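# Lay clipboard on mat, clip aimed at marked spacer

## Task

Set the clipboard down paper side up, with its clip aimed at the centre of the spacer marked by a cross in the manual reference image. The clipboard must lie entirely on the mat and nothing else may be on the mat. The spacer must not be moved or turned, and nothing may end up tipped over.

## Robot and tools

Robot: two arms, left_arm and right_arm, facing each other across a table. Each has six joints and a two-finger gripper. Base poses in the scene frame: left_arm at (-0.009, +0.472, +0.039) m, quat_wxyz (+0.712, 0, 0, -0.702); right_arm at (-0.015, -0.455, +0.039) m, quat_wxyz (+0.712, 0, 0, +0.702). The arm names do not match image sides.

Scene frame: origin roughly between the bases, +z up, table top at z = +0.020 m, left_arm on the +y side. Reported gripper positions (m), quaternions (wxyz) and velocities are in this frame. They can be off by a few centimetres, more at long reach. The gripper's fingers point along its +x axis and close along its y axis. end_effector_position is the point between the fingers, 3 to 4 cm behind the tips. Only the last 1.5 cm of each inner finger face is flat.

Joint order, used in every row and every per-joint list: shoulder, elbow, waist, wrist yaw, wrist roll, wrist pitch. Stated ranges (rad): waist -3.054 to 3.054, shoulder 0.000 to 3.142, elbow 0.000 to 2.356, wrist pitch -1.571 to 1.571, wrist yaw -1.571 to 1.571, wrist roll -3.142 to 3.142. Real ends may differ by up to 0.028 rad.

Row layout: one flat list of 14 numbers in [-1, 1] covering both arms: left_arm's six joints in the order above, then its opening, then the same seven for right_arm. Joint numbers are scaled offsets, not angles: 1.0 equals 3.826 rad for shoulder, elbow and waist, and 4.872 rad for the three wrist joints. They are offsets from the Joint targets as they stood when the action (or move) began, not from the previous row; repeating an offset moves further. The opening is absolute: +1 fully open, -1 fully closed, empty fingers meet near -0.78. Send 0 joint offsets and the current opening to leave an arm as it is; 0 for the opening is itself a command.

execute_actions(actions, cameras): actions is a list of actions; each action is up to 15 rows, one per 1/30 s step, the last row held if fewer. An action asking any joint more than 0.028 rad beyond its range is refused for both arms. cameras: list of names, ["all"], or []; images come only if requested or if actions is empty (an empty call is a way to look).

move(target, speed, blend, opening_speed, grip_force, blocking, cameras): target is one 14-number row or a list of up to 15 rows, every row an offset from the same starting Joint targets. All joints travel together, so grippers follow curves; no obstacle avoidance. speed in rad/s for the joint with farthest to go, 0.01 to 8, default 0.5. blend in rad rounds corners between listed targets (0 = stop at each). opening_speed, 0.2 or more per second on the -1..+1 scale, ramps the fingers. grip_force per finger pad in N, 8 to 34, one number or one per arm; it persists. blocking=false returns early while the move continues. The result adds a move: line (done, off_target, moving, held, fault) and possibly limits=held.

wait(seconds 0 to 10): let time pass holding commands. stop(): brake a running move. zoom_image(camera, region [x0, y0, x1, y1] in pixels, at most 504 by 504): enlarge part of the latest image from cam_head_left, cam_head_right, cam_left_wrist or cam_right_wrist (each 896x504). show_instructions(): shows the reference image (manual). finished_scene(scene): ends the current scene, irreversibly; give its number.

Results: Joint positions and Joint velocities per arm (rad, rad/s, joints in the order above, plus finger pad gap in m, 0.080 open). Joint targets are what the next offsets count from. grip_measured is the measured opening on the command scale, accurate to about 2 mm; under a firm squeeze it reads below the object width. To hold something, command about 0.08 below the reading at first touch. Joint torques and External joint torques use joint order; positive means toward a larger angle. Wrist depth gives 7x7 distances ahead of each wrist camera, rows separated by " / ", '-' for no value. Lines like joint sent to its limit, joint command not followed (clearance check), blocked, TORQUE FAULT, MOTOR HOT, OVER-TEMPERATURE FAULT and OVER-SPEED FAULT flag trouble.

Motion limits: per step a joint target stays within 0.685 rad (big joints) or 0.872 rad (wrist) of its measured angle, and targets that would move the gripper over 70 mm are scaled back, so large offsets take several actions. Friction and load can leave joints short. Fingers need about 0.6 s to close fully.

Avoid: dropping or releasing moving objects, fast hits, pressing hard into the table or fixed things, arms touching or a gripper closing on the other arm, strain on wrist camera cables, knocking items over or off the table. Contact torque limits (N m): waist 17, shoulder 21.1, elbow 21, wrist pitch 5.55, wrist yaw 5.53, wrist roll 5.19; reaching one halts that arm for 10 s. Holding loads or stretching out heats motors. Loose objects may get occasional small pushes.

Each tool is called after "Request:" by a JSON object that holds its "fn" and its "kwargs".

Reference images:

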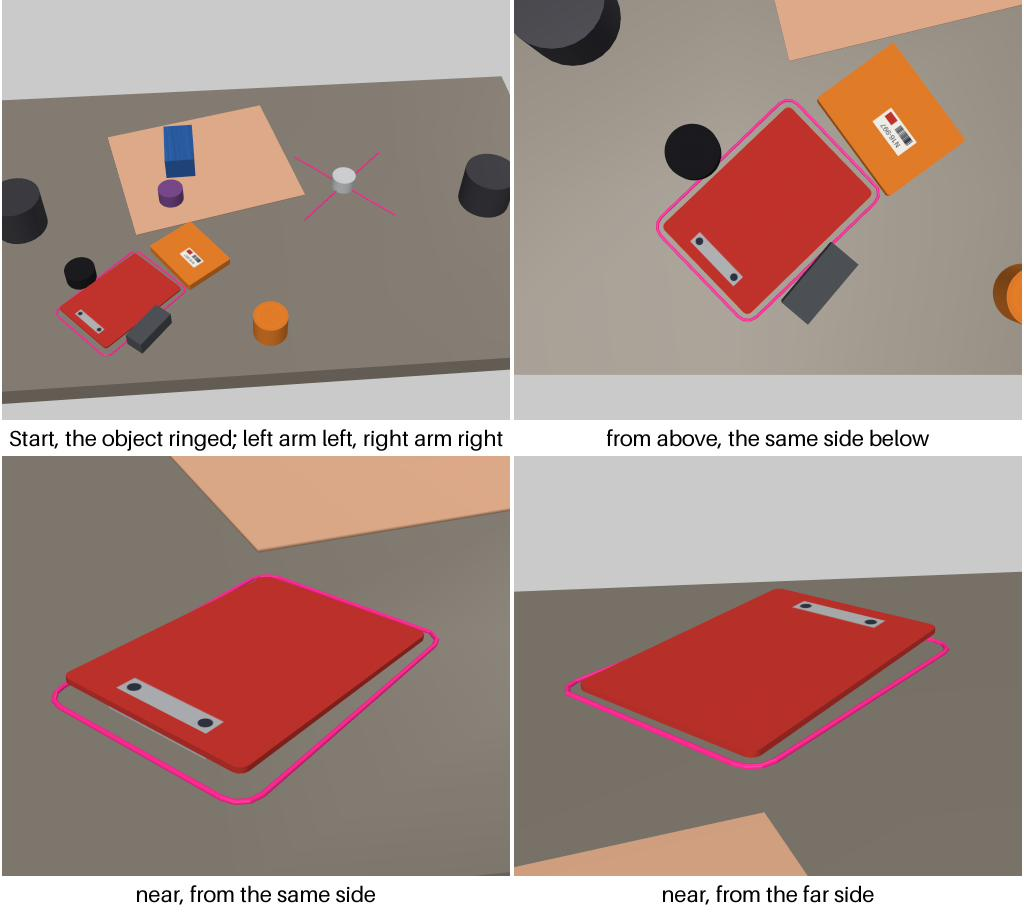

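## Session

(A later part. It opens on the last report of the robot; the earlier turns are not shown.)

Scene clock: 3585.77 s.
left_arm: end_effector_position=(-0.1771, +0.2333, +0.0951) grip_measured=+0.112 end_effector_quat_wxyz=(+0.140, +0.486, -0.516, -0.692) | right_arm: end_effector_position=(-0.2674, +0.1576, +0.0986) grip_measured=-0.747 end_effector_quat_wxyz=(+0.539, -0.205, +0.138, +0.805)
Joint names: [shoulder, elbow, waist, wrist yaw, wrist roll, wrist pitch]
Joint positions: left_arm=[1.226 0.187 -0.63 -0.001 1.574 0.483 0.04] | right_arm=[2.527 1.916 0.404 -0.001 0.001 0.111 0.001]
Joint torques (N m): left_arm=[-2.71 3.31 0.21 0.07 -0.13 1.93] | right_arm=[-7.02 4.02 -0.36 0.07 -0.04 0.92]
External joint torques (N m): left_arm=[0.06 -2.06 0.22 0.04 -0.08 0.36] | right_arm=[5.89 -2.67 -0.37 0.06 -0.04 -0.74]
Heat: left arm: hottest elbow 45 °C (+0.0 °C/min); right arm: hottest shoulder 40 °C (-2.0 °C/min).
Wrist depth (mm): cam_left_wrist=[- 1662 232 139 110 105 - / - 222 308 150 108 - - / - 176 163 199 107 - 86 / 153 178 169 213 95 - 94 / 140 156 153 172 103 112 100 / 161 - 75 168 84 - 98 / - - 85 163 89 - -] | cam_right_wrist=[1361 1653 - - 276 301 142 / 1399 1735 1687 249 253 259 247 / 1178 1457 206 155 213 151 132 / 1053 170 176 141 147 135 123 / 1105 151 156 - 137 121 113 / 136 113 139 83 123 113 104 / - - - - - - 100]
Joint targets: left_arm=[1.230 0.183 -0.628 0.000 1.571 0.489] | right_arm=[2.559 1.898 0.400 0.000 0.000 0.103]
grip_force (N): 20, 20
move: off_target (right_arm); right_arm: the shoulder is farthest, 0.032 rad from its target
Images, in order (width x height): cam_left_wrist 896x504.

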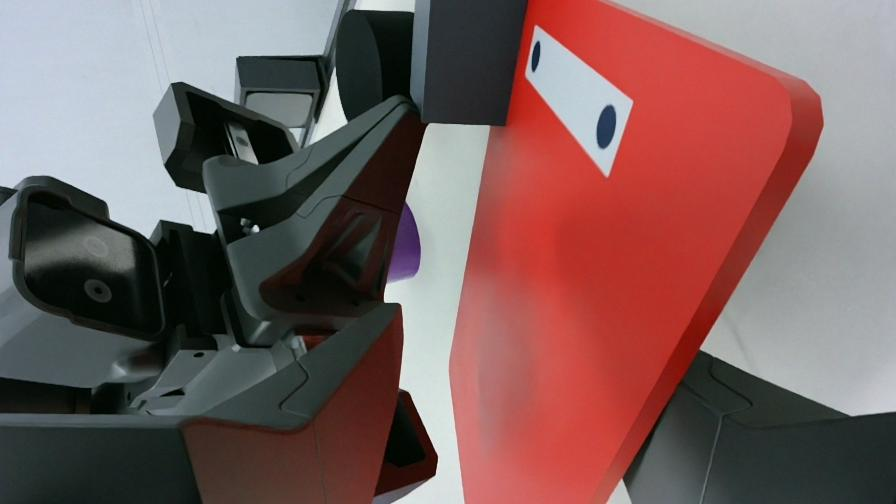

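Request:
{"fn": "move", "kwargs": {"target": [0.0107, -0.0137, 0, 0, 0, 0.0190, -0.50, 0, 0, 0, 0, 0, 0, -0.75], "speed": 0.07, "opening_speed": 0.45, "grip_force": [15, 20], "cameras": ["cam_left_wrist"]}}

Scene clock: 3607.97 s.
left_arm: end_effector_position=(-0.1730, +0.2392, +0.0832) grip_measured=-0.497 end_effector_quat_wxyz=(+0.140, +0.485, -0.516, -0.692) | right_arm: end_effector_position=(-0.2674, +0.1576, +0.0986) grip_measured=-0.747 end_effector_quat_wxyz=(+0.539, -0.205, +0.138, +0.805)
Joint names: [shoulder, elbow, waist, wrist yaw, wrist roll, wrist pitch]
Joint positions: left_arm=[1.266 0.135 -0.63 -0.001 1.574 0.576 0.013] | right_arm=[2.527 1.916 0.404 -0.001 0.001 0.111 0.001]
Joint torques (N m): left_arm=[-2.58 2.96 0.21 0.07 -0.12 1.86] | right_arm=[-7.02 4.01 -0.36 0.07 -0.04 0.92]
External joint torques (N m): left_arm=[0.15 -2.05 0.21 0.04 -0.08 0.28] | right_arm=[5.74 -2.59 -0.34 0.06 -0.04 -0.71]
Heat: left arm: hottest elbow 44 °C (+0.0 °C/min); right arm: hottest shoulder 40 °C (-2.0 °C/min).
Wrist depth (mm): cam_left_wrist=[- 1903 208 134 108 100 81 / 1799 224 207 148 - - 81 / 1763 173 161 142 78 97 86 / 167 157 175 175 85 108 83 / 151 160 169 97 83 113 86 / 169 180 - 94 69 112 92 / - - - 104 79 - -] | cam_right_wrist=[824 - - 282 281 280 152 / 1167 1722 1759 248 256 261 243 / 1184 1511 206 208 214 146 132 / 1057 171 173 143 150 135 122 / 1201 151 156 121 137 121 103 / 136 112 140 83 122 113 104 / - - - - - - 100]
Joint targets: left_arm=[1.271 0.130 -0.628 0.000 1.571 0.582] | right_arm=[2.559 1.898 0.400 0.000 0.000 0.103]
grip_force (N): 15, 20
move: off_target (right_arm); right_arm: the shoulder is farthest, 0.032 rad from its target
Images, in order (width x height): cam_left_wrist 896x504.

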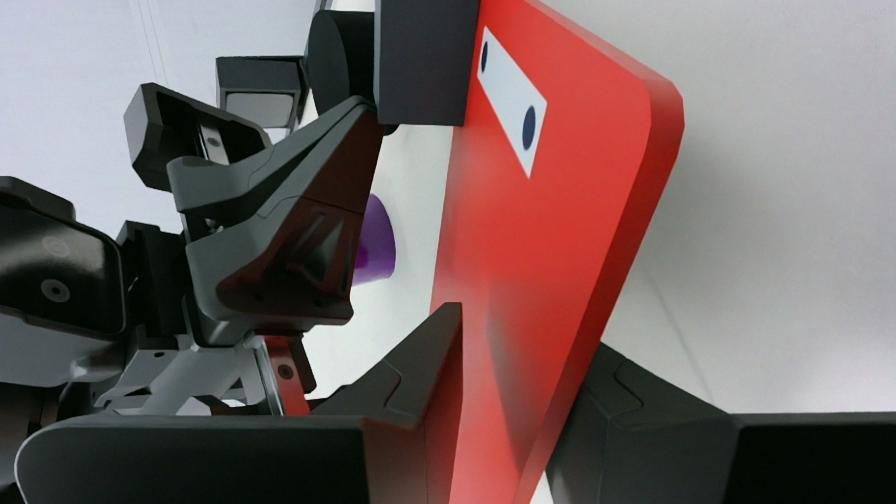

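Request:
{"fn": "move", "kwargs": {"target": [0, 0, 0, 0, 0, 0, -0.78, 0, 0, 0, 0, 0, 0, -0.75], "opening_speed": 0.3, "grip_force": [34, 20], "cameras": ["cam_left_wrist", "cam_head_left"]}}

Scene clock: 3615.30 s.
left_arm: end_effector_position=(-0.1736, +0.2384, +0.0850) grip_measured=-0.705 end_effector_quat_wxyz=(+0.142, +0.483, -0.521, -0.690) | right_arm: end_effector_position=(-0.2693, +0.1568, +0.0986) grip_measured=-0.747 end_effector_quat_wxyz=(+0.537, -0.205, +0.138, +0.806)
Joint names: [shoulder, elbow, waist, wrist yaw, wrist roll, wrist pitch]
Joint positions: left_arm=[1.266 0.134 -0.63 -0.001 1.58 0.588 0.003] | right_arm=[2.527 1.916 0.407 -0.003 0.001 0.111 0.001]
Joint torques (N m): left_arm=[-2.58 3.08 0.18 0.07 -0.33 1.04] | right_arm=[-7.02 4.01 -0.63 0.12 -0.04 0.92]
External joint torques (N m): left_arm=[0.12 -1.89 0.17 0.04 -0.29 -0.52] | right_arm=[5.84 -2.66 -0.62 0.11 -0.05 -0.73]
Heat: left arm: hottest shoulder 43 °C (-1.0 °C/min); right arm: hottest shoulder 40 °C (-1.0 °C/min).
Wrist depth (mm): cam_left_wrist=[- 2101 319 138 117 103 83 / 1863 229 309 149 - 103 86 / - 177 164 223 - 99 - / 165 176 175 248 130 110 85 / 150 161 171 92 139 116 87 / 190 167 164 68 67 115 93 / - - - - - - -] | cam_right_wrist=[1361 1710 - 292 285 274 153 / 1135 1759 1838 250 255 257 247 / 1135 1530 205 210 213 140 125 / 1053 173 177 142 144 130 117 / 933 151 156 121 135 118 104 / 137 138 139 83 120 112 102 / - - - - - - 98]
Joint targets: left_arm=[1.271 0.130 -0.628 0.000 1.571 0.582] | right_arm=[2.559 1.898 0.400 0.000 0.000 0.103]
grip_force (N): 34, 20
move: off_target (right_arm); right_arm: the shoulder is farthest, 0.032 rad from its target
Images, in order (width x height): cam_head_left 896x504, cam_left_wrist 896x504.

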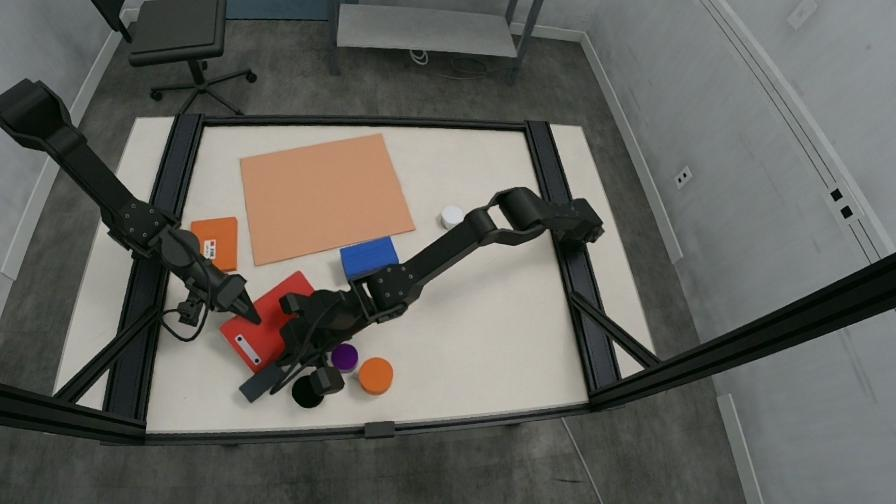

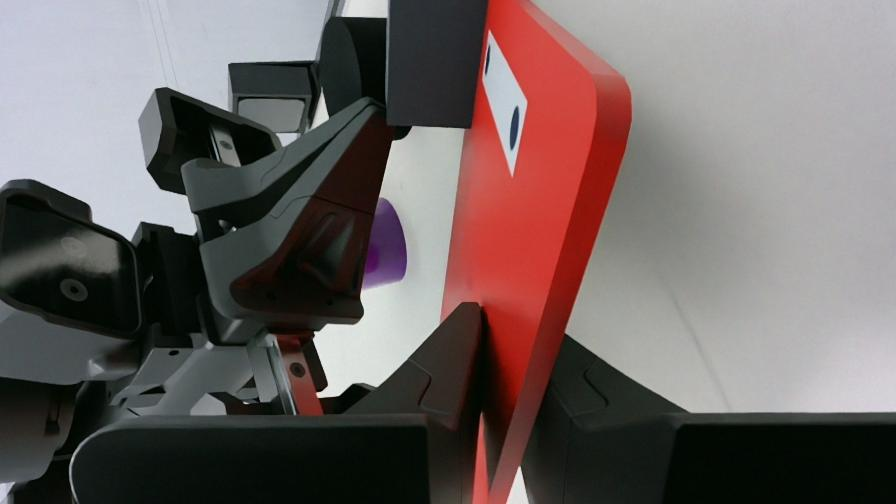

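Request:
{"fn": "move", "kwargs": {"target": [[0, 0, 0, 0, 0, 0, -0.78, -0.0267, 0.0259, 0, 0, 0, -0.0413, -0.75], [0, 0, 0, 0, 0, 0, -0.78, -0.2067, -0.1236, 0.1830, -0.0025, 0.2040, -0.2623, -0.75]], "speed": [0.15, 0.8], "blend": [0.02, 0], "cameras": ["cam_left_wrist", "cam_head_left", "cam_head_right"]}}

Scene clock: 3628.90 s.
left_arm: end_effector_position=(-0.1745, +0.2372, +0.0873) grip_measured=-0.724 end_effector_quat_wxyz=(+0.145, +0.480, -0.523, -0.689) | right_arm: end_effector_position=(-0.3136, -0.2996, +0.1552) grip_measured=-0.747 end_effector_quat_wxyz=(+0.467, -0.508, +0.483, +0.539)
Joint names: [shoulder, elbow, waist, wrist yaw, wrist roll, wrist pitch]
Joint positions: left_arm=[1.266 0.136 -0.63 0 1.58 0.595 0.002] | right_arm=[1.781 1.432 1.101 -0.011 0.991 -1.172 0.001]
Joint torques (N m): left_arm=[-2.46 2.91 0.17 0.06 -0.33 0.49] | right_arm=[-7.04 4.38 0.13 0.03 0.07 -0.06]
External joint torques (N m): left_arm=[0.23 -2.07 0.16 0.04 -0.29 -1.08] | right_arm=[0.2 -1.24 0.09 -0.01 0.07 -0.45]
Heat: left arm: hottest shoulder 42 °C (-1.0 °C/min); right arm: hottest shoulder 42 °C (+2.0 °C/min).
Wrist depth (mm): cam_left_wrist=[- 2118 328 166 131 106 - / - 1960 319 210 - 105 - / 1728 1890 342 - - 104 - / 489 - 289 256 139 112 87 / 455 554 - 92 146 118 87 / 474 527 - 68 67 119 95 / - - - - - - -] | cam_right_wrist=[993 989 172 172 171 172 171 / 1022 1035 180 180 179 178 177 / 1071 1090 188 189 188 187 187 / 1135 1120 197 199 197 197 195 / 1201 1178 210 205 207 206 206 / 1244 1257 217 83 216 218 217 / - - - - - 226 226]
Joint targets: left_arm=[1.271 0.130 -0.628 0.000 1.571 0.582] | right_arm=[1.769 1.424 1.101 -0.012 0.994 -1.175]
grip_force (N): 34, 20
move: done; blend cut to 0 rad at target 1
Images, in order (width x height): cam_head_left 896x504, cam_head_right 896x504, cam_left_wrist 896x504.

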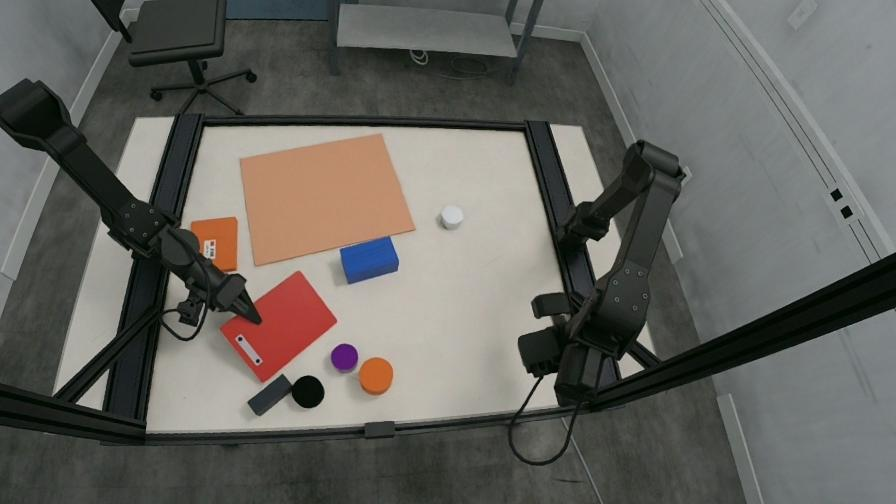

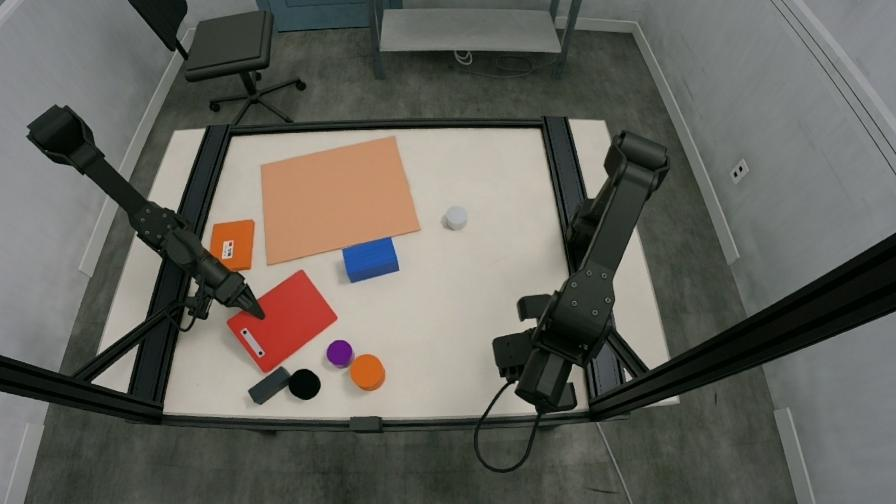

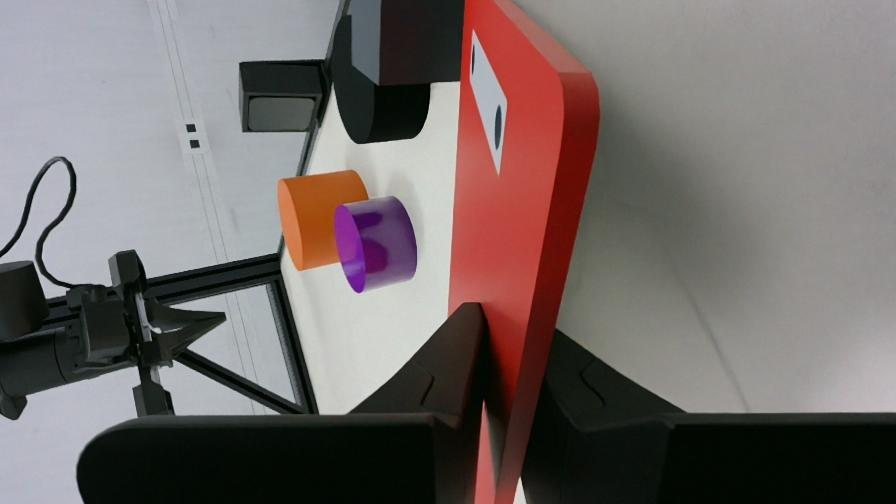

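Request:
{"fn": "move", "kwargs": {"target": [-0.0988, 0.0427, 0, 0, 0, -0.1110, -0.78, 0, 0, 0, 0, 0, 0, -0.75], "speed": 0.25, "cameras": ["cam_left_wrist", "cam_head_left"]}}

Scene clock: 3741.10 s.
left_arm: end_effector_position=(-0.1656, +0.2497, +0.1339) grip_measured=-0.736 end_effector_quat_wxyz=(+0.128, +0.494, -0.508, -0.694) | right_arm: end_effector_position=(-0.3136, -0.2996, +0.1552) grip_measured=-0.747 end_effector_quat_wxyz=(+0.467, -0.508, +0.483, +0.539)
Joint names: [shoulder, elbow, waist, wrist yaw, wrist roll, wrist pitch]
Joint positions: left_arm=[0.905 0.278 -0.63 0 1.574 0.038 0.002] | right_arm=[1.781 1.432 1.101 -0.011 0.991 -1.172 0.001]
Joint torques (N m): left_arm=[-3.58 6.36 0.17 0.06 -0.12 1.66] | right_arm=[-7.05 4.38 0.05 0.03 0.1 0.01]
External joint torques (N m): left_arm=[-1.73 -0.25 0.16 0.03 -0.08 0.09] | right_arm=[0.13 -1.23 0.03 0 0.1 -0.38]
Motor temperatures (°C): left_arm=[40 41 28 29 28 31] | right_arm=[41 32 28 29 27 30]
Heat: left arm: hottest elbow 41 °C (-1.0 °C/min); right arm: hottest shoulder 41 °C (+0.0 °C/min).
Wrist depth (mm): cam_left_wrist=[- 1824 - - 173 142 122 / - 1917 361 - 177 146 121 / - 1554 2101 - 190 145 127 / 1684 - 580 - 203 159 129 / 462 530 - - 206 164 131 / 1527 - - 70 67 171 137 / - - - - - - -] | cam_right_wrist=[981 977 172 171 171 172 171 / 1005 1022 181 179 179 179 178 / 1080 1066 188 188 187 187 186 / 1120 1130 198 199 195 196 195 / 1196 1178 211 206 209 204 208 / 1257 1270 217 83 215 220 217 / - - - - - - 226]
Joint targets: left_arm=[0.893 0.294 -0.628 0.000 1.571 0.041] | right_arm=[1.769 1.424 1.101 -0.012 0.994 -1.175]
grip_force (N): 34, 20
move: done
Images, in order (width x height): cam_head_left 896x504, cam_left_wrist 896x504.

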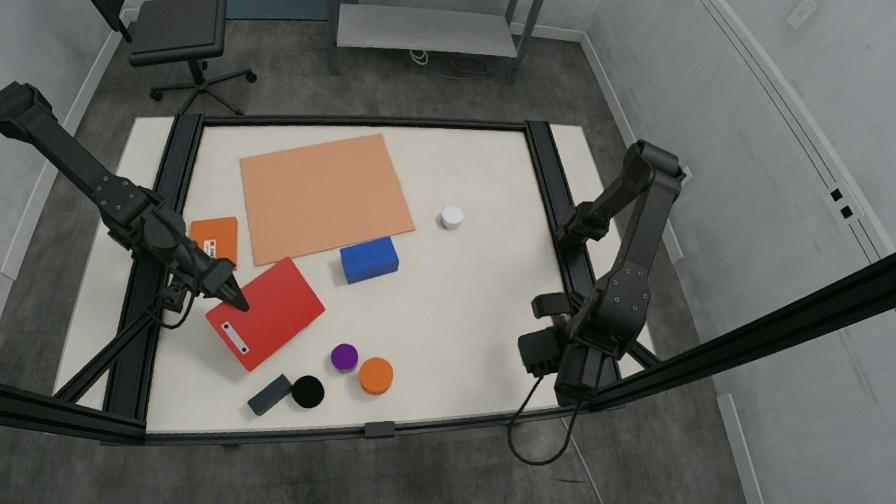

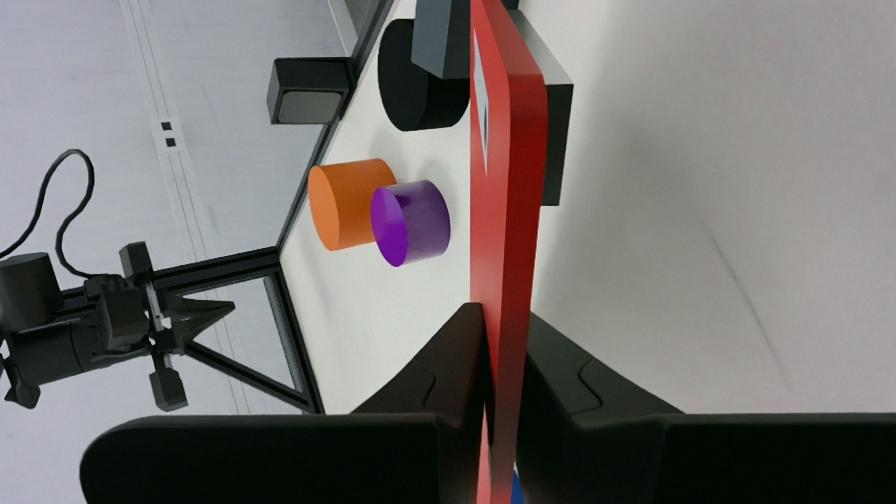

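Request:
{"fn": "move", "kwargs": {"target": [[0.2053, 0.3483, 0.1377, 0, 0, -0.2663, -0.78, 0, 0, 0, 0, 0, 0, -0.75]], "speed": 0.5, "cameras": ["cam_left_wrist", "cam_head_left"]}}

Scene clock: 3751.40 s.
left_arm: end_effector_position=(-0.0394, +0.1235, +0.2404) grip_measured=-0.736 end_effector_quat_wxyz=(+0.059, +0.696, -0.123, -0.705) | right_arm: end_effector_position=(-0.3136, -0.2996, +0.1552) grip_measured=-0.747 end_effector_quat_wxyz=(+0.467, -0.508, +0.483, +0.539)
Joint names: [shoulder, elbow, waist, wrist yaw, wrist roll, wrist pitch]
Joint positions: left_arm=[1.669 1.613 -0.102 0.001 1.573 -1.256 0.002] | right_arm=[1.781 1.432 1.101 -0.011 0.991 -1.172 0.001]
Joint torques (N m): left_arm=[-6.83 5.66 0.05 0.05 -0.07 0.49] | right_arm=[-7.04 4.37 0.06 0.03 0.1 0.02]
External joint torques (N m): left_arm=[-0.1 -0.3 0.01 0 -0.06 -0.22] | right_arm=[0.19 -1.31 0.02 -0.01 0.1 -0.4]
Heat: left arm: hottest elbow 43 °C (+1.0 °C/min); right arm: hottest shoulder 41 °C (+0.0 °C/min).
Wrist depth (mm): cam_left_wrist=[325 297 281 - 243 231 219 / 338 335 294 - 253 242 229 / - 347 262 - 267 251 239 / - 379 276 - 279 265 248 / - 353 353 - 296 279 263 / 486 - - 70 67 291 274 / - - - - - - -] | cam_right_wrist=[985 974 172 172 172 170 171 / 1044 1026 180 179 179 180 178 / 1095 1100 188 185 187 184 187 / 1125 1130 198 198 195 196 194 / 1184 1201 211 206 208 206 205 / 1263 1250 218 83 - 217 217 / - - - - - 225 226]
Joint targets: left_arm=[1.679 1.626 -0.101 0.000 1.571 -1.256] | right_arm=[1.769 1.424 1.101 -0.012 0.994 -1.175]
grip_force (N): 34, 20
move: done
Images, in order (width x height): cam_head_left 896x504, cam_left_wrist 896x504.

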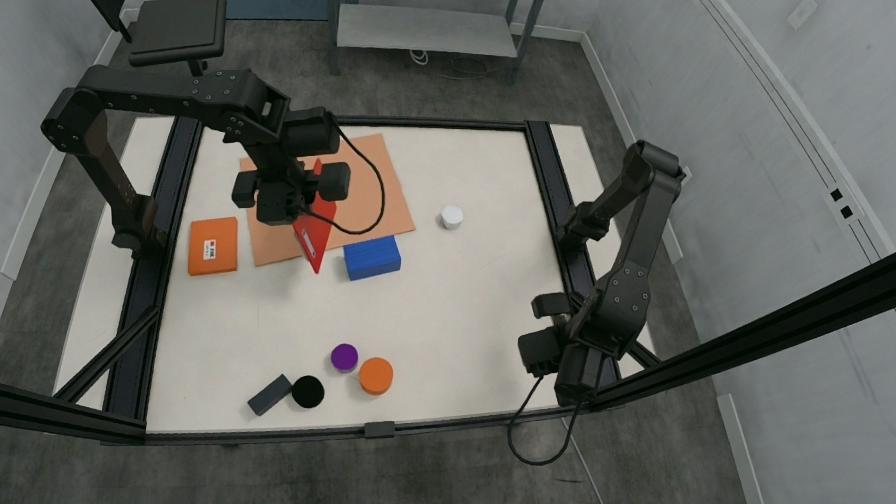

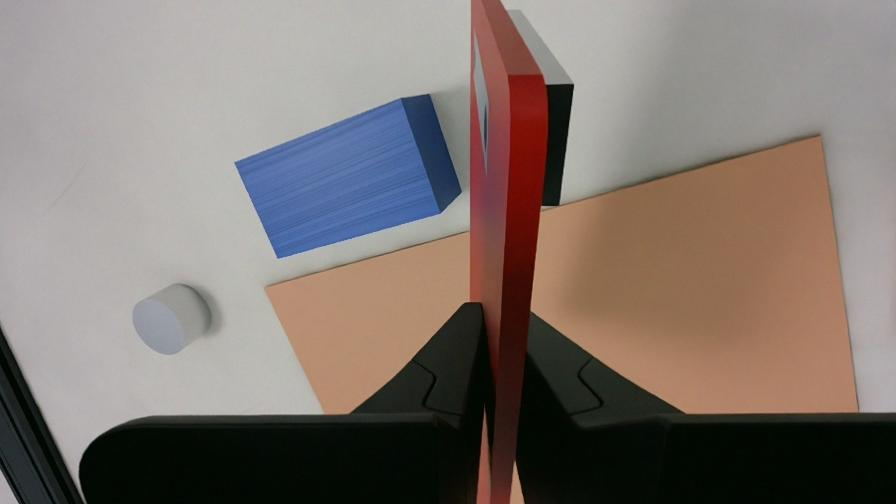

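Request:
{"fn": "move", "kwargs": {"target": [0, 0, 0.1550, 0, -0.6449, 0, -0.78, 0, 0, 0, 0, 0, 0, -0.75], "speed": 1.0, "cameras": ["cam_left_wrist", "cam_head_left", "cam_head_right"]}}

Scene clock: 3832.70 s.
left_arm: end_effector_position=(+0.1603, +0.1657, +0.2405) grip_measured=-0.736 end_effector_quat_wxyz=(-0.702, +0.262, -0.657, -0.085) | right_arm: end_effector_position=(-0.3136, -0.2996, +0.1552) grip_measured=-0.747 end_effector_quat_wxyz=(+0.467, -0.508, +0.483, +0.539)
Joint names: [shoulder, elbow, waist, wrist yaw, wrist roll, wrist pitch]
Joint positions: left_arm=[1.669 1.613 0.49 0.001 -1.566 -1.256 0.002] | right_arm=[1.781 1.432 1.101 -0.011 0.991 -1.172 0.001]
Joint torques (N m): left_arm=[-6.88 5.69 0.12 -0.04 -0.12 0.51] | right_arm=[-7.04 4.37 0.05 0.03 0.1 0.02]
External joint torques (N m): left_arm=[-0.11 -0.32 0.16 0 -0.13 -0.21] | right_arm=[0.24 -1.31 0.02 0 0.1 -0.39]
Motor temperatures (°C): left_arm=[44 49 28 29 27 31] | right_arm=[41 32 28 29 27 30]
Heat: left arm: hottest elbow 49 °C (+3.0 °C/min); right arm: hottest shoulder 41 °C (+0.0 °C/min).
Wrist depth (mm): cam_left_wrist=[222 229 240 - 268 285 289 / 233 239 250 - 283 302 328 / 243 250 265 - 303 317 358 / - 266 280 - 320 343 374 / 270 280 296 - 340 364 388 / 282 293 - 70 - - - / - - - - - - -] | cam_right_wrist=[985 977 172 173 172 171 171 / 1039 1014 179 180 179 179 178 / 1090 1076 188 188 187 186 186 / 1130 1135 199 200 196 196 195 / 1190 1207 211 206 206 204 205 / 1225 1250 - 83 216 - 216 / - - - - - - -]
Joint targets: left_arm=[1.679 1.626 0.492 0.000 -1.571 -1.256] | right_arm=[1.769 1.424 1.101 -0.012 0.994 -1.175]
grip_force (N): 34, 20
move: done
Images, in order (width x height): cam_head_left 896x504, cam_head_right 896x504, cam_left_wrist 896x504.

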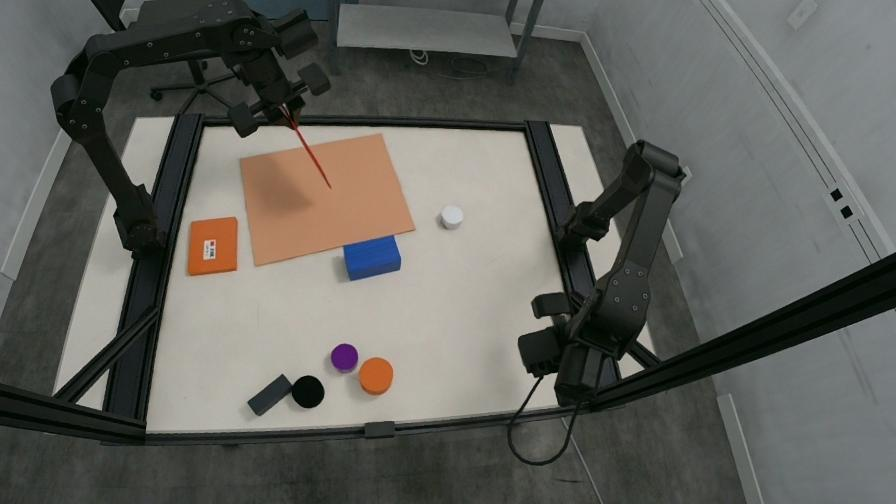

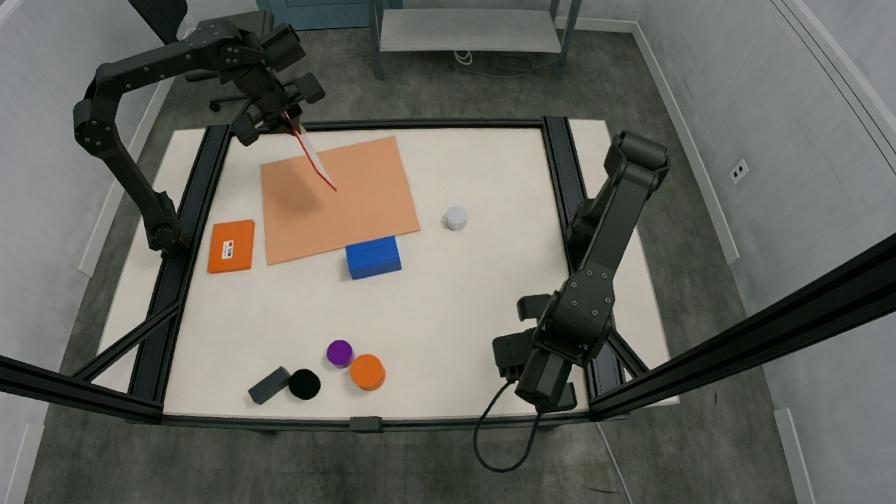

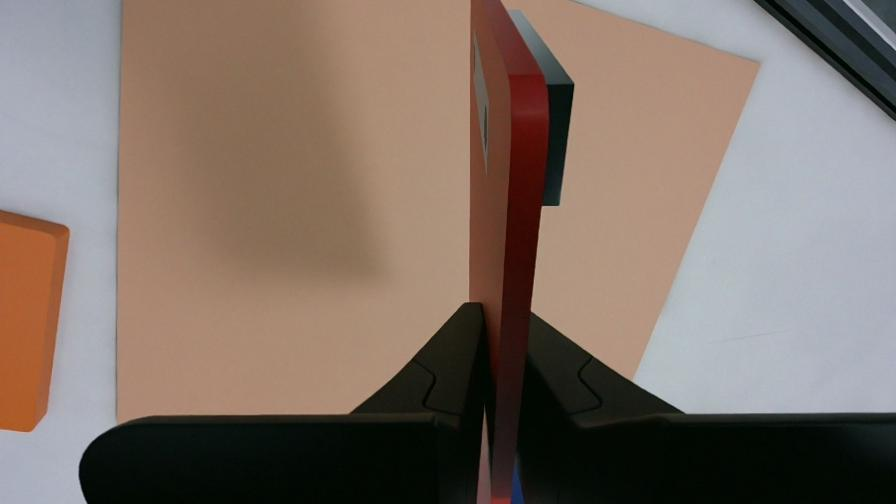

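Request:
{"fn": "move", "kwargs": {"target": [[-0.1263, -0.2861, 0, 0, 0, 0.2795, -0.78, 0, 0, 0, 0, 0, 0, -0.75], [-0.0600, -0.3329, 0, 0, 0, 0.3684, -0.78, 0, 0, 0, 0, 0, 0, -0.75]], "speed": [0.6, 0.25], "cameras": ["cam_left_wrist", "cam_head_left", "cam_head_right"]}}

Scene clock: 3864.10 s.
left_arm: end_effector_position=(+0.1563, +0.1730, +0.1049) grip_measured=-0.736 end_effector_quat_wxyz=(-0.683, +0.491, -0.509, +0.184) | right_arm: end_effector_position=(-0.3136, -0.2996, +0.1552) grip_measured=-0.747 end_effector_quat_wxyz=(+0.467, -0.508, +0.483, +0.539)
Joint names: [shoulder, elbow, waist, wrist yaw, wrist roll, wrist pitch]
Joint positions: left_arm=[1.438 0.361 0.49 0.001 -1.57 0.537 0.002] | right_arm=[1.781 1.432 1.101 -0.011 0.991 -1.172 0.001]
Joint torques (N m): left_arm=[-3.62 2.72 0.15 -0.02 0 1.52] | right_arm=[-7.04 4.38 0.06 0.03 0.1 0.02]
External joint torques (N m): left_arm=[0.65 -2.56 0.13 0.01 -0.04 -0.08] | right_arm=[0.17 -1.25 0.05 -0.01 0.1 -0.38]
Heat: left arm: hottest elbow 48 °C (+0.0 °C/min); right arm: hottest shoulder 41 °C (+0.0 °C/min).
Wrist depth (mm): cam_left_wrist=[- 97 128 - 281 - 1728 / - 106 136 - 344 1811 - / - 103 139 - 82 1876 - / 94 107 142 - 387 1673 - / - 113 148 - - 1554 - / - 119 - 70 81 1673 - / - - - - - - -] | cam_right_wrist=[974 989 174 172 171 171 170 / 1039 1026 180 180 179 179 178 / 1080 1105 189 188 187 187 187 / 1100 1130 198 198 197 196 195 / 1184 1184 209 206 207 206 206 / 1238 1290 219 83 216 218 216 / - - - - - - -]
Joint targets: left_arm=[1.449 0.353 0.492 0.000 -1.571 0.539] | right_arm=[1.769 1.424 1.101 -0.012 0.994 -1.175]
grip_force (N): 34, 20
move: done
Images, in order (width x height): cam_head_left 896x504, cam_head_right 896x504, cam_left_wrist 896x504.

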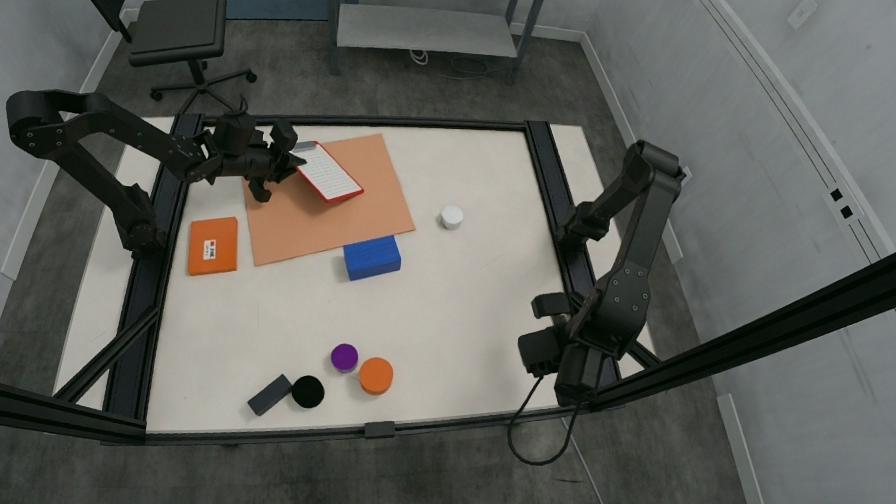

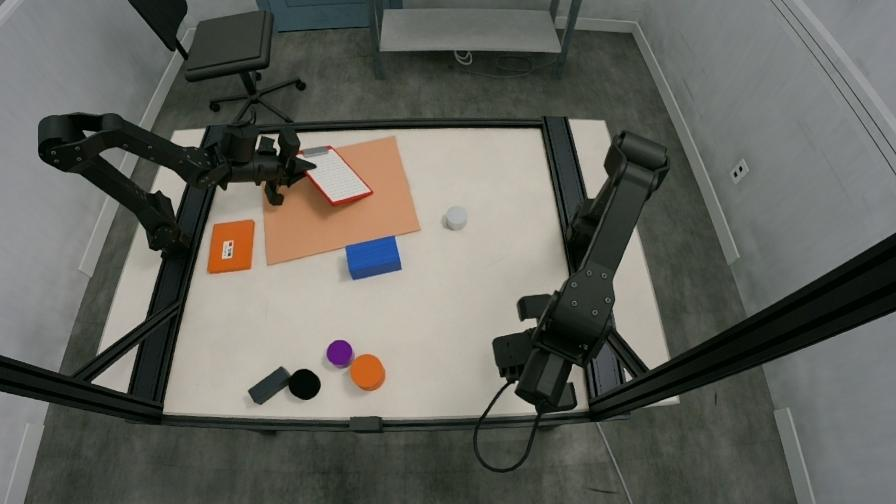

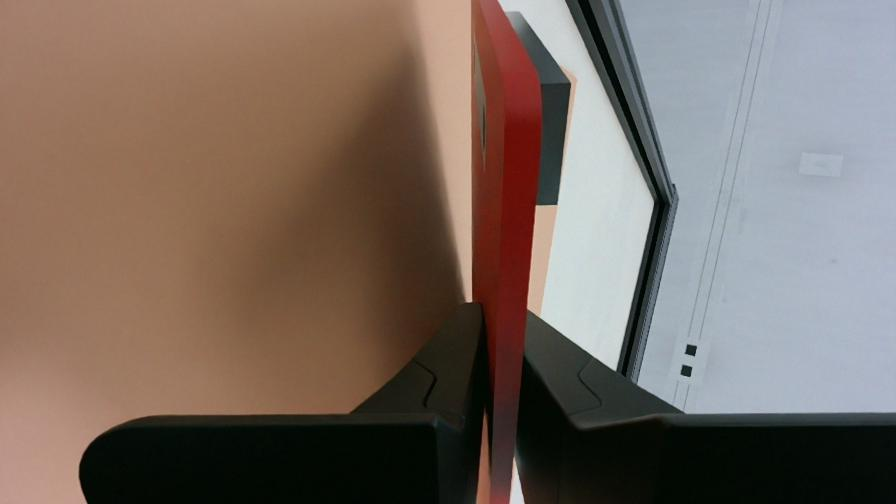

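Request:
{"fn": "move", "kwargs": {"target": [0.0285, -0.0089, 0, 0, 0, 0.0291, -0.78, 0, 0, 0, 0, 0, 0, -0.75], "speed": 0.08, "cameras": ["cam_left_wrist", "cam_head_right"]}}

Scene clock: 3876.60 s.
left_arm: end_effector_position=(+0.1582, +0.1696, +0.0923) grip_measured=-0.736 end_effector_quat_wxyz=(-0.679, +0.499, -0.503, +0.192) | right_arm: end_effector_position=(-0.3136, -0.2996, +0.1552) grip_measured=-0.747 end_effector_quat_wxyz=(+0.467, -0.508, +0.483, +0.539)
Joint names: [shoulder, elbow, waist, wrist yaw, wrist roll, wrist pitch]
Joint positions: left_arm=[1.537 0.333 0.491 0.002 -1.575 0.69 0.002] | right_arm=[1.781 1.432 1.101 -0.011 0.991 -1.172 0.001]
Joint torques (N m): left_arm=[-2.56 1.72 0.08 -0.07 0.17 0.72] | right_arm=[-7.03 4.37 0.04 0.03 0.1 0.02]
External joint torques (N m): left_arm=[1.93 -3.04 0.07 -0.04 0.12 -0.88] | right_arm=[0.25 -1.31 0.05 -0.01 0.1 -0.39]
Heat: left arm: hottest elbow 46 °C (-2.0 °C/min); right arm: hottest shoulder 41 °C (+0.0 °C/min).
Wrist depth (mm): cam_left_wrist=[- 84 118 - 266 1775 - / - 91 117 - 326 1876 - / - 96 120 - 274 1811 - / - 95 131 - 286 - - / - 105 132 - 267 1573 - / - 102 123 68 81 - 1563 / - - - - - - -] | cam_right_wrist=[989 970 173 172 172 170 170 / 1026 1026 180 179 179 179 178 / 1071 1085 188 188 188 187 186 / 1146 1135 198 199 196 196 196 / 1190 1184 209 206 207 207 206 / 1250 1257 217 83 217 219 217 / - - - - - 226 227]
Joint targets: left_arm=[1.558 0.319 0.492 0.000 -1.571 0.680] | right_arm=[1.769 1.424 1.101 -0.012 0.994 -1.175]
grip_force (N): 34, 20
move: done
Images, in order (width x height): cam_head_right 896x504, cam_left_wrist 896x504.

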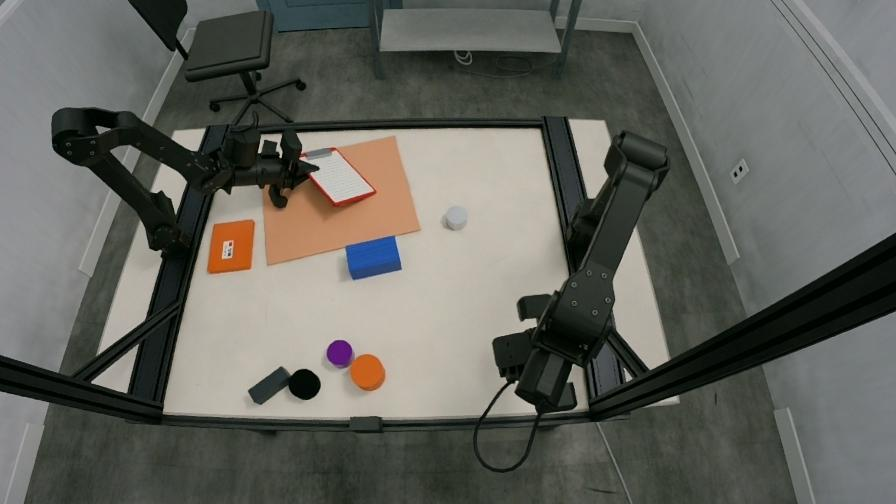

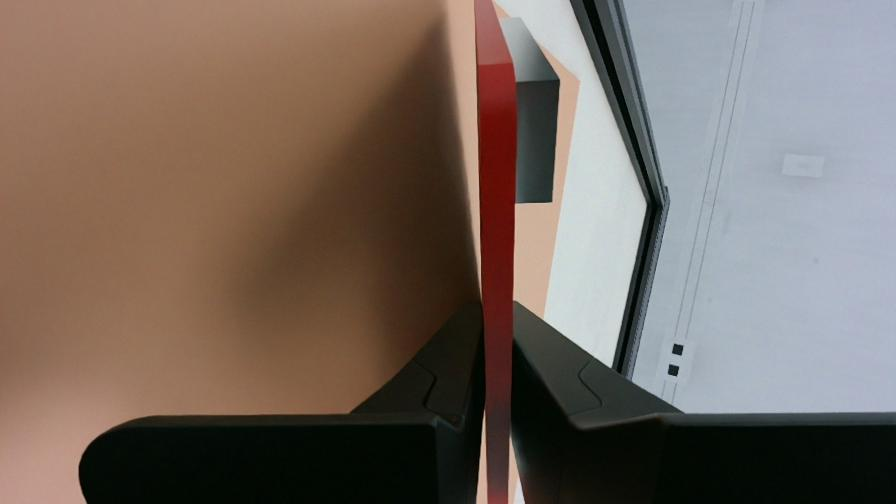

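Request:
{"fn": "move", "kwargs": {"target": [[-0.0096, 0.0056, 0, 0, 0, -0.0118, -0.78, 0, 0, 0, 0, 0, 0, -0.75], [-0.0096, 0.0056, 0, 0, 0, -0.0118, -0.30, 0, 0, 0, 0, 0, 0, -0.75]], "speed": 0.08, "opening_speed": 0.3, "cameras": ["cam_left_wrist", "cam_head_right"]}}

Scene clock: 3892.67 s.
left_arm: end_effector_position=(+0.1569, +0.1720, +0.0898) grip_measured=-0.303 end_effector_quat_wxyz=(-0.682, +0.490, -0.512, +0.180) | right_arm: end_effector_position=(-0.3136, -0.2996, +0.1552) grip_measured=-0.747 end_effector_quat_wxyz=(+0.467, -0.508, +0.483, +0.539)
Joint names: [shoulder, elbow, waist, wrist yaw, wrist roll, wrist pitch]
Joint positions: left_arm=[1.517 0.346 0.491 0.003 -1.574 0.621 0.021] | right_arm=[1.781 1.432 1.101 -0.011 0.991 -1.172 0.001]
Joint torques (N m): left_arm=[-4.61 2.72 0.01 -0.08 0.15 1.57] | right_arm=[-7.04 4.38 0.06 0.03 0.1 0.02]
External joint torques (N m): left_arm=[-0.2 -2.1 0.02 -0.06 0.1 0.01] | right_arm=[0.11 -1.23 0.07 -0.01 0.1 -0.38]
Motor temperatures (°C): left_arm=[41 43 28 29 27 33] | right_arm=[41 32 28 29 27 30]
Heat: left arm: hottest elbow 43 °C (-6.0 °C/min); right arm: hottest shoulder 41 °C (+0.0 °C/min).
Wrist depth (mm): cam_left_wrist=[- 83 - - 238 1876 1536 / - 87 - - 244 1652 1652 / - 87 - 82 271 1611 1484 / - 89 110 104 290 1706 1573 / - 102 114 100 290 1642 - / - 95 - 79 - - 1420 / - - - 76 - - -] | cam_right_wrist=[981 993 172 172 171 171 171 / 1026 1031 180 180 180 179 178 / 1095 1071 189 188 187 187 187 / 1140 1120 198 199 196 196 195 / 1162 1190 210 206 207 206 205 / 1263 1263 217 83 215 217 217 / - - - - - 225 226]
Joint targets: left_arm=[1.522 0.340 0.492 0.000 -1.571 0.623] | right_arm=[1.769 1.424 1.101 -0.012 0.994 -1.175]
grip_force (N): 34, 20
move: done
Images, in order (width x height): cam_head_right 896x504, cam_left_wrist 896x504.

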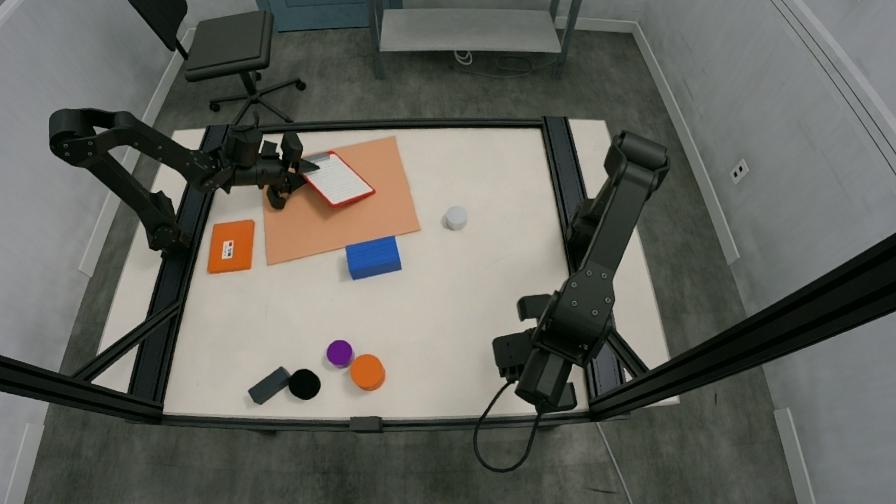

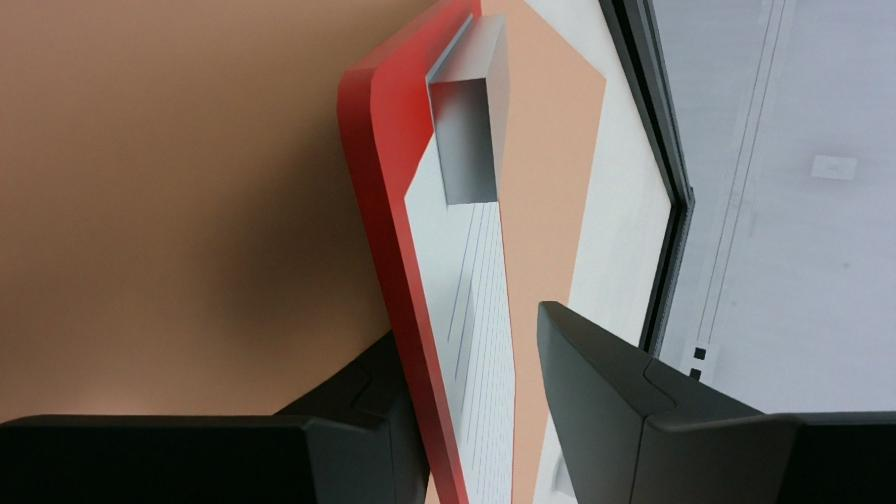

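Request:
{"fn": "move", "kwargs": {"target": [[-0.0246, 0.0167, 0, 0, 0, -0.0610, -0.20, 0, 0, 0, 0, 0, 0, -0.75], [-0.0081, 0.0384, 0, 0, 0, -0.0937, 0.0, 0, 0, 0, 0, 0, 0, -0.75]], "speed": 0.15, "blend": [0.03, 0], "opening_speed": 0.4, "cameras": ["cam_left_wrist", "cam_head_right"]}}

Scene clock: 3926.47 s.
left_arm: end_effector_position=(+0.1480, +0.1882, +0.0680) grip_measured=-0.003 end_effector_quat_wxyz=(-0.701, +0.411, -0.577, +0.079) | right_arm: end_effector_position=(-0.3136, -0.2996, +0.1552) grip_measured=-0.747 end_effector_quat_wxyz=(+0.467, -0.508, +0.483, +0.539)
Joint names: [shoulder, elbow, waist, wrist yaw, wrist roll, wrist pitch]
Joint positions: left_arm=[1.482 0.476 0.491 0.003 -1.574 0.166 0.035] | right_arm=[1.781 1.432 1.101 -0.011 0.991 -1.172 0.001]
Joint torques (N m): left_arm=[-4.36 4.77 0.02 -0.09 0.13 1.22] | right_arm=[-7.04 4.38 0.05 0.03 0.1 0.02]
External joint torques (N m): left_arm=[0.2 -0.45 0.03 -0.06 0.1 -0.09] | right_arm=[0.22 -1.28 0.04 -0.01 0.1 -0.38]
Heat: left arm: hottest elbow 42 °C (-5.0 °C/min); right arm: hottest shoulder 41 °C (+0.0 °C/min).
Wrist depth (mm): cam_left_wrist=[- 70 79 92 99 163 236 / - - 79 74 94 191 280 / - 75 85 91 125 202 333 / - 77 91 89 128 215 525 / - - 94 95 116 260 1375 / - - 75 98 90 - 1492 / - - 76 111 133 - -] | cam_right_wrist=[974 977 172 172 172 171 171 / 1022 1014 180 182 179 179 178 / 1080 1076 188 188 187 188 187 / 1130 1130 197 199 197 196 195 / 1225 1162 211 206 207 207 203 / 1244 1270 220 83 216 218 219 / - - - - - 225 226]
Joint targets: left_arm=[1.491 0.487 0.492 0.000 -1.571 0.166] | right_arm=[1.769 1.424 1.101 -0.012 0.994 -1.175]
grip_force (N): 34, 20
move: done
Images, in order (width x height): cam_head_right 896x504, cam_left_wrist 896x504.

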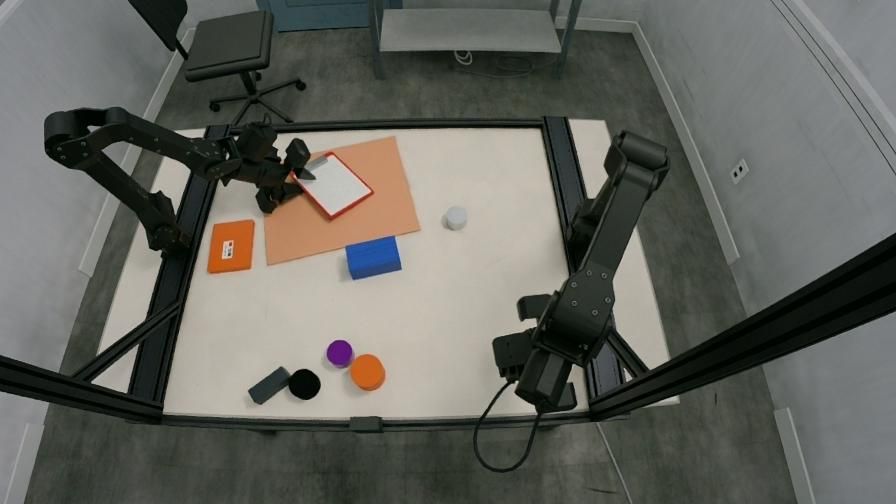

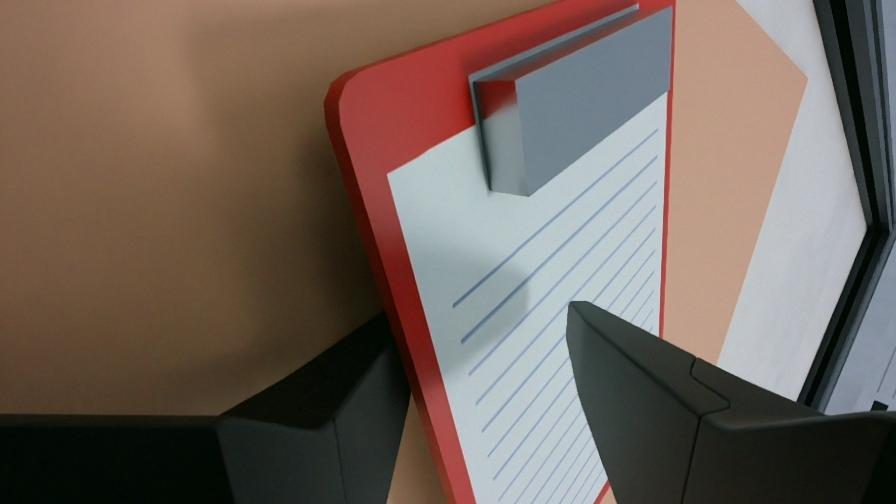

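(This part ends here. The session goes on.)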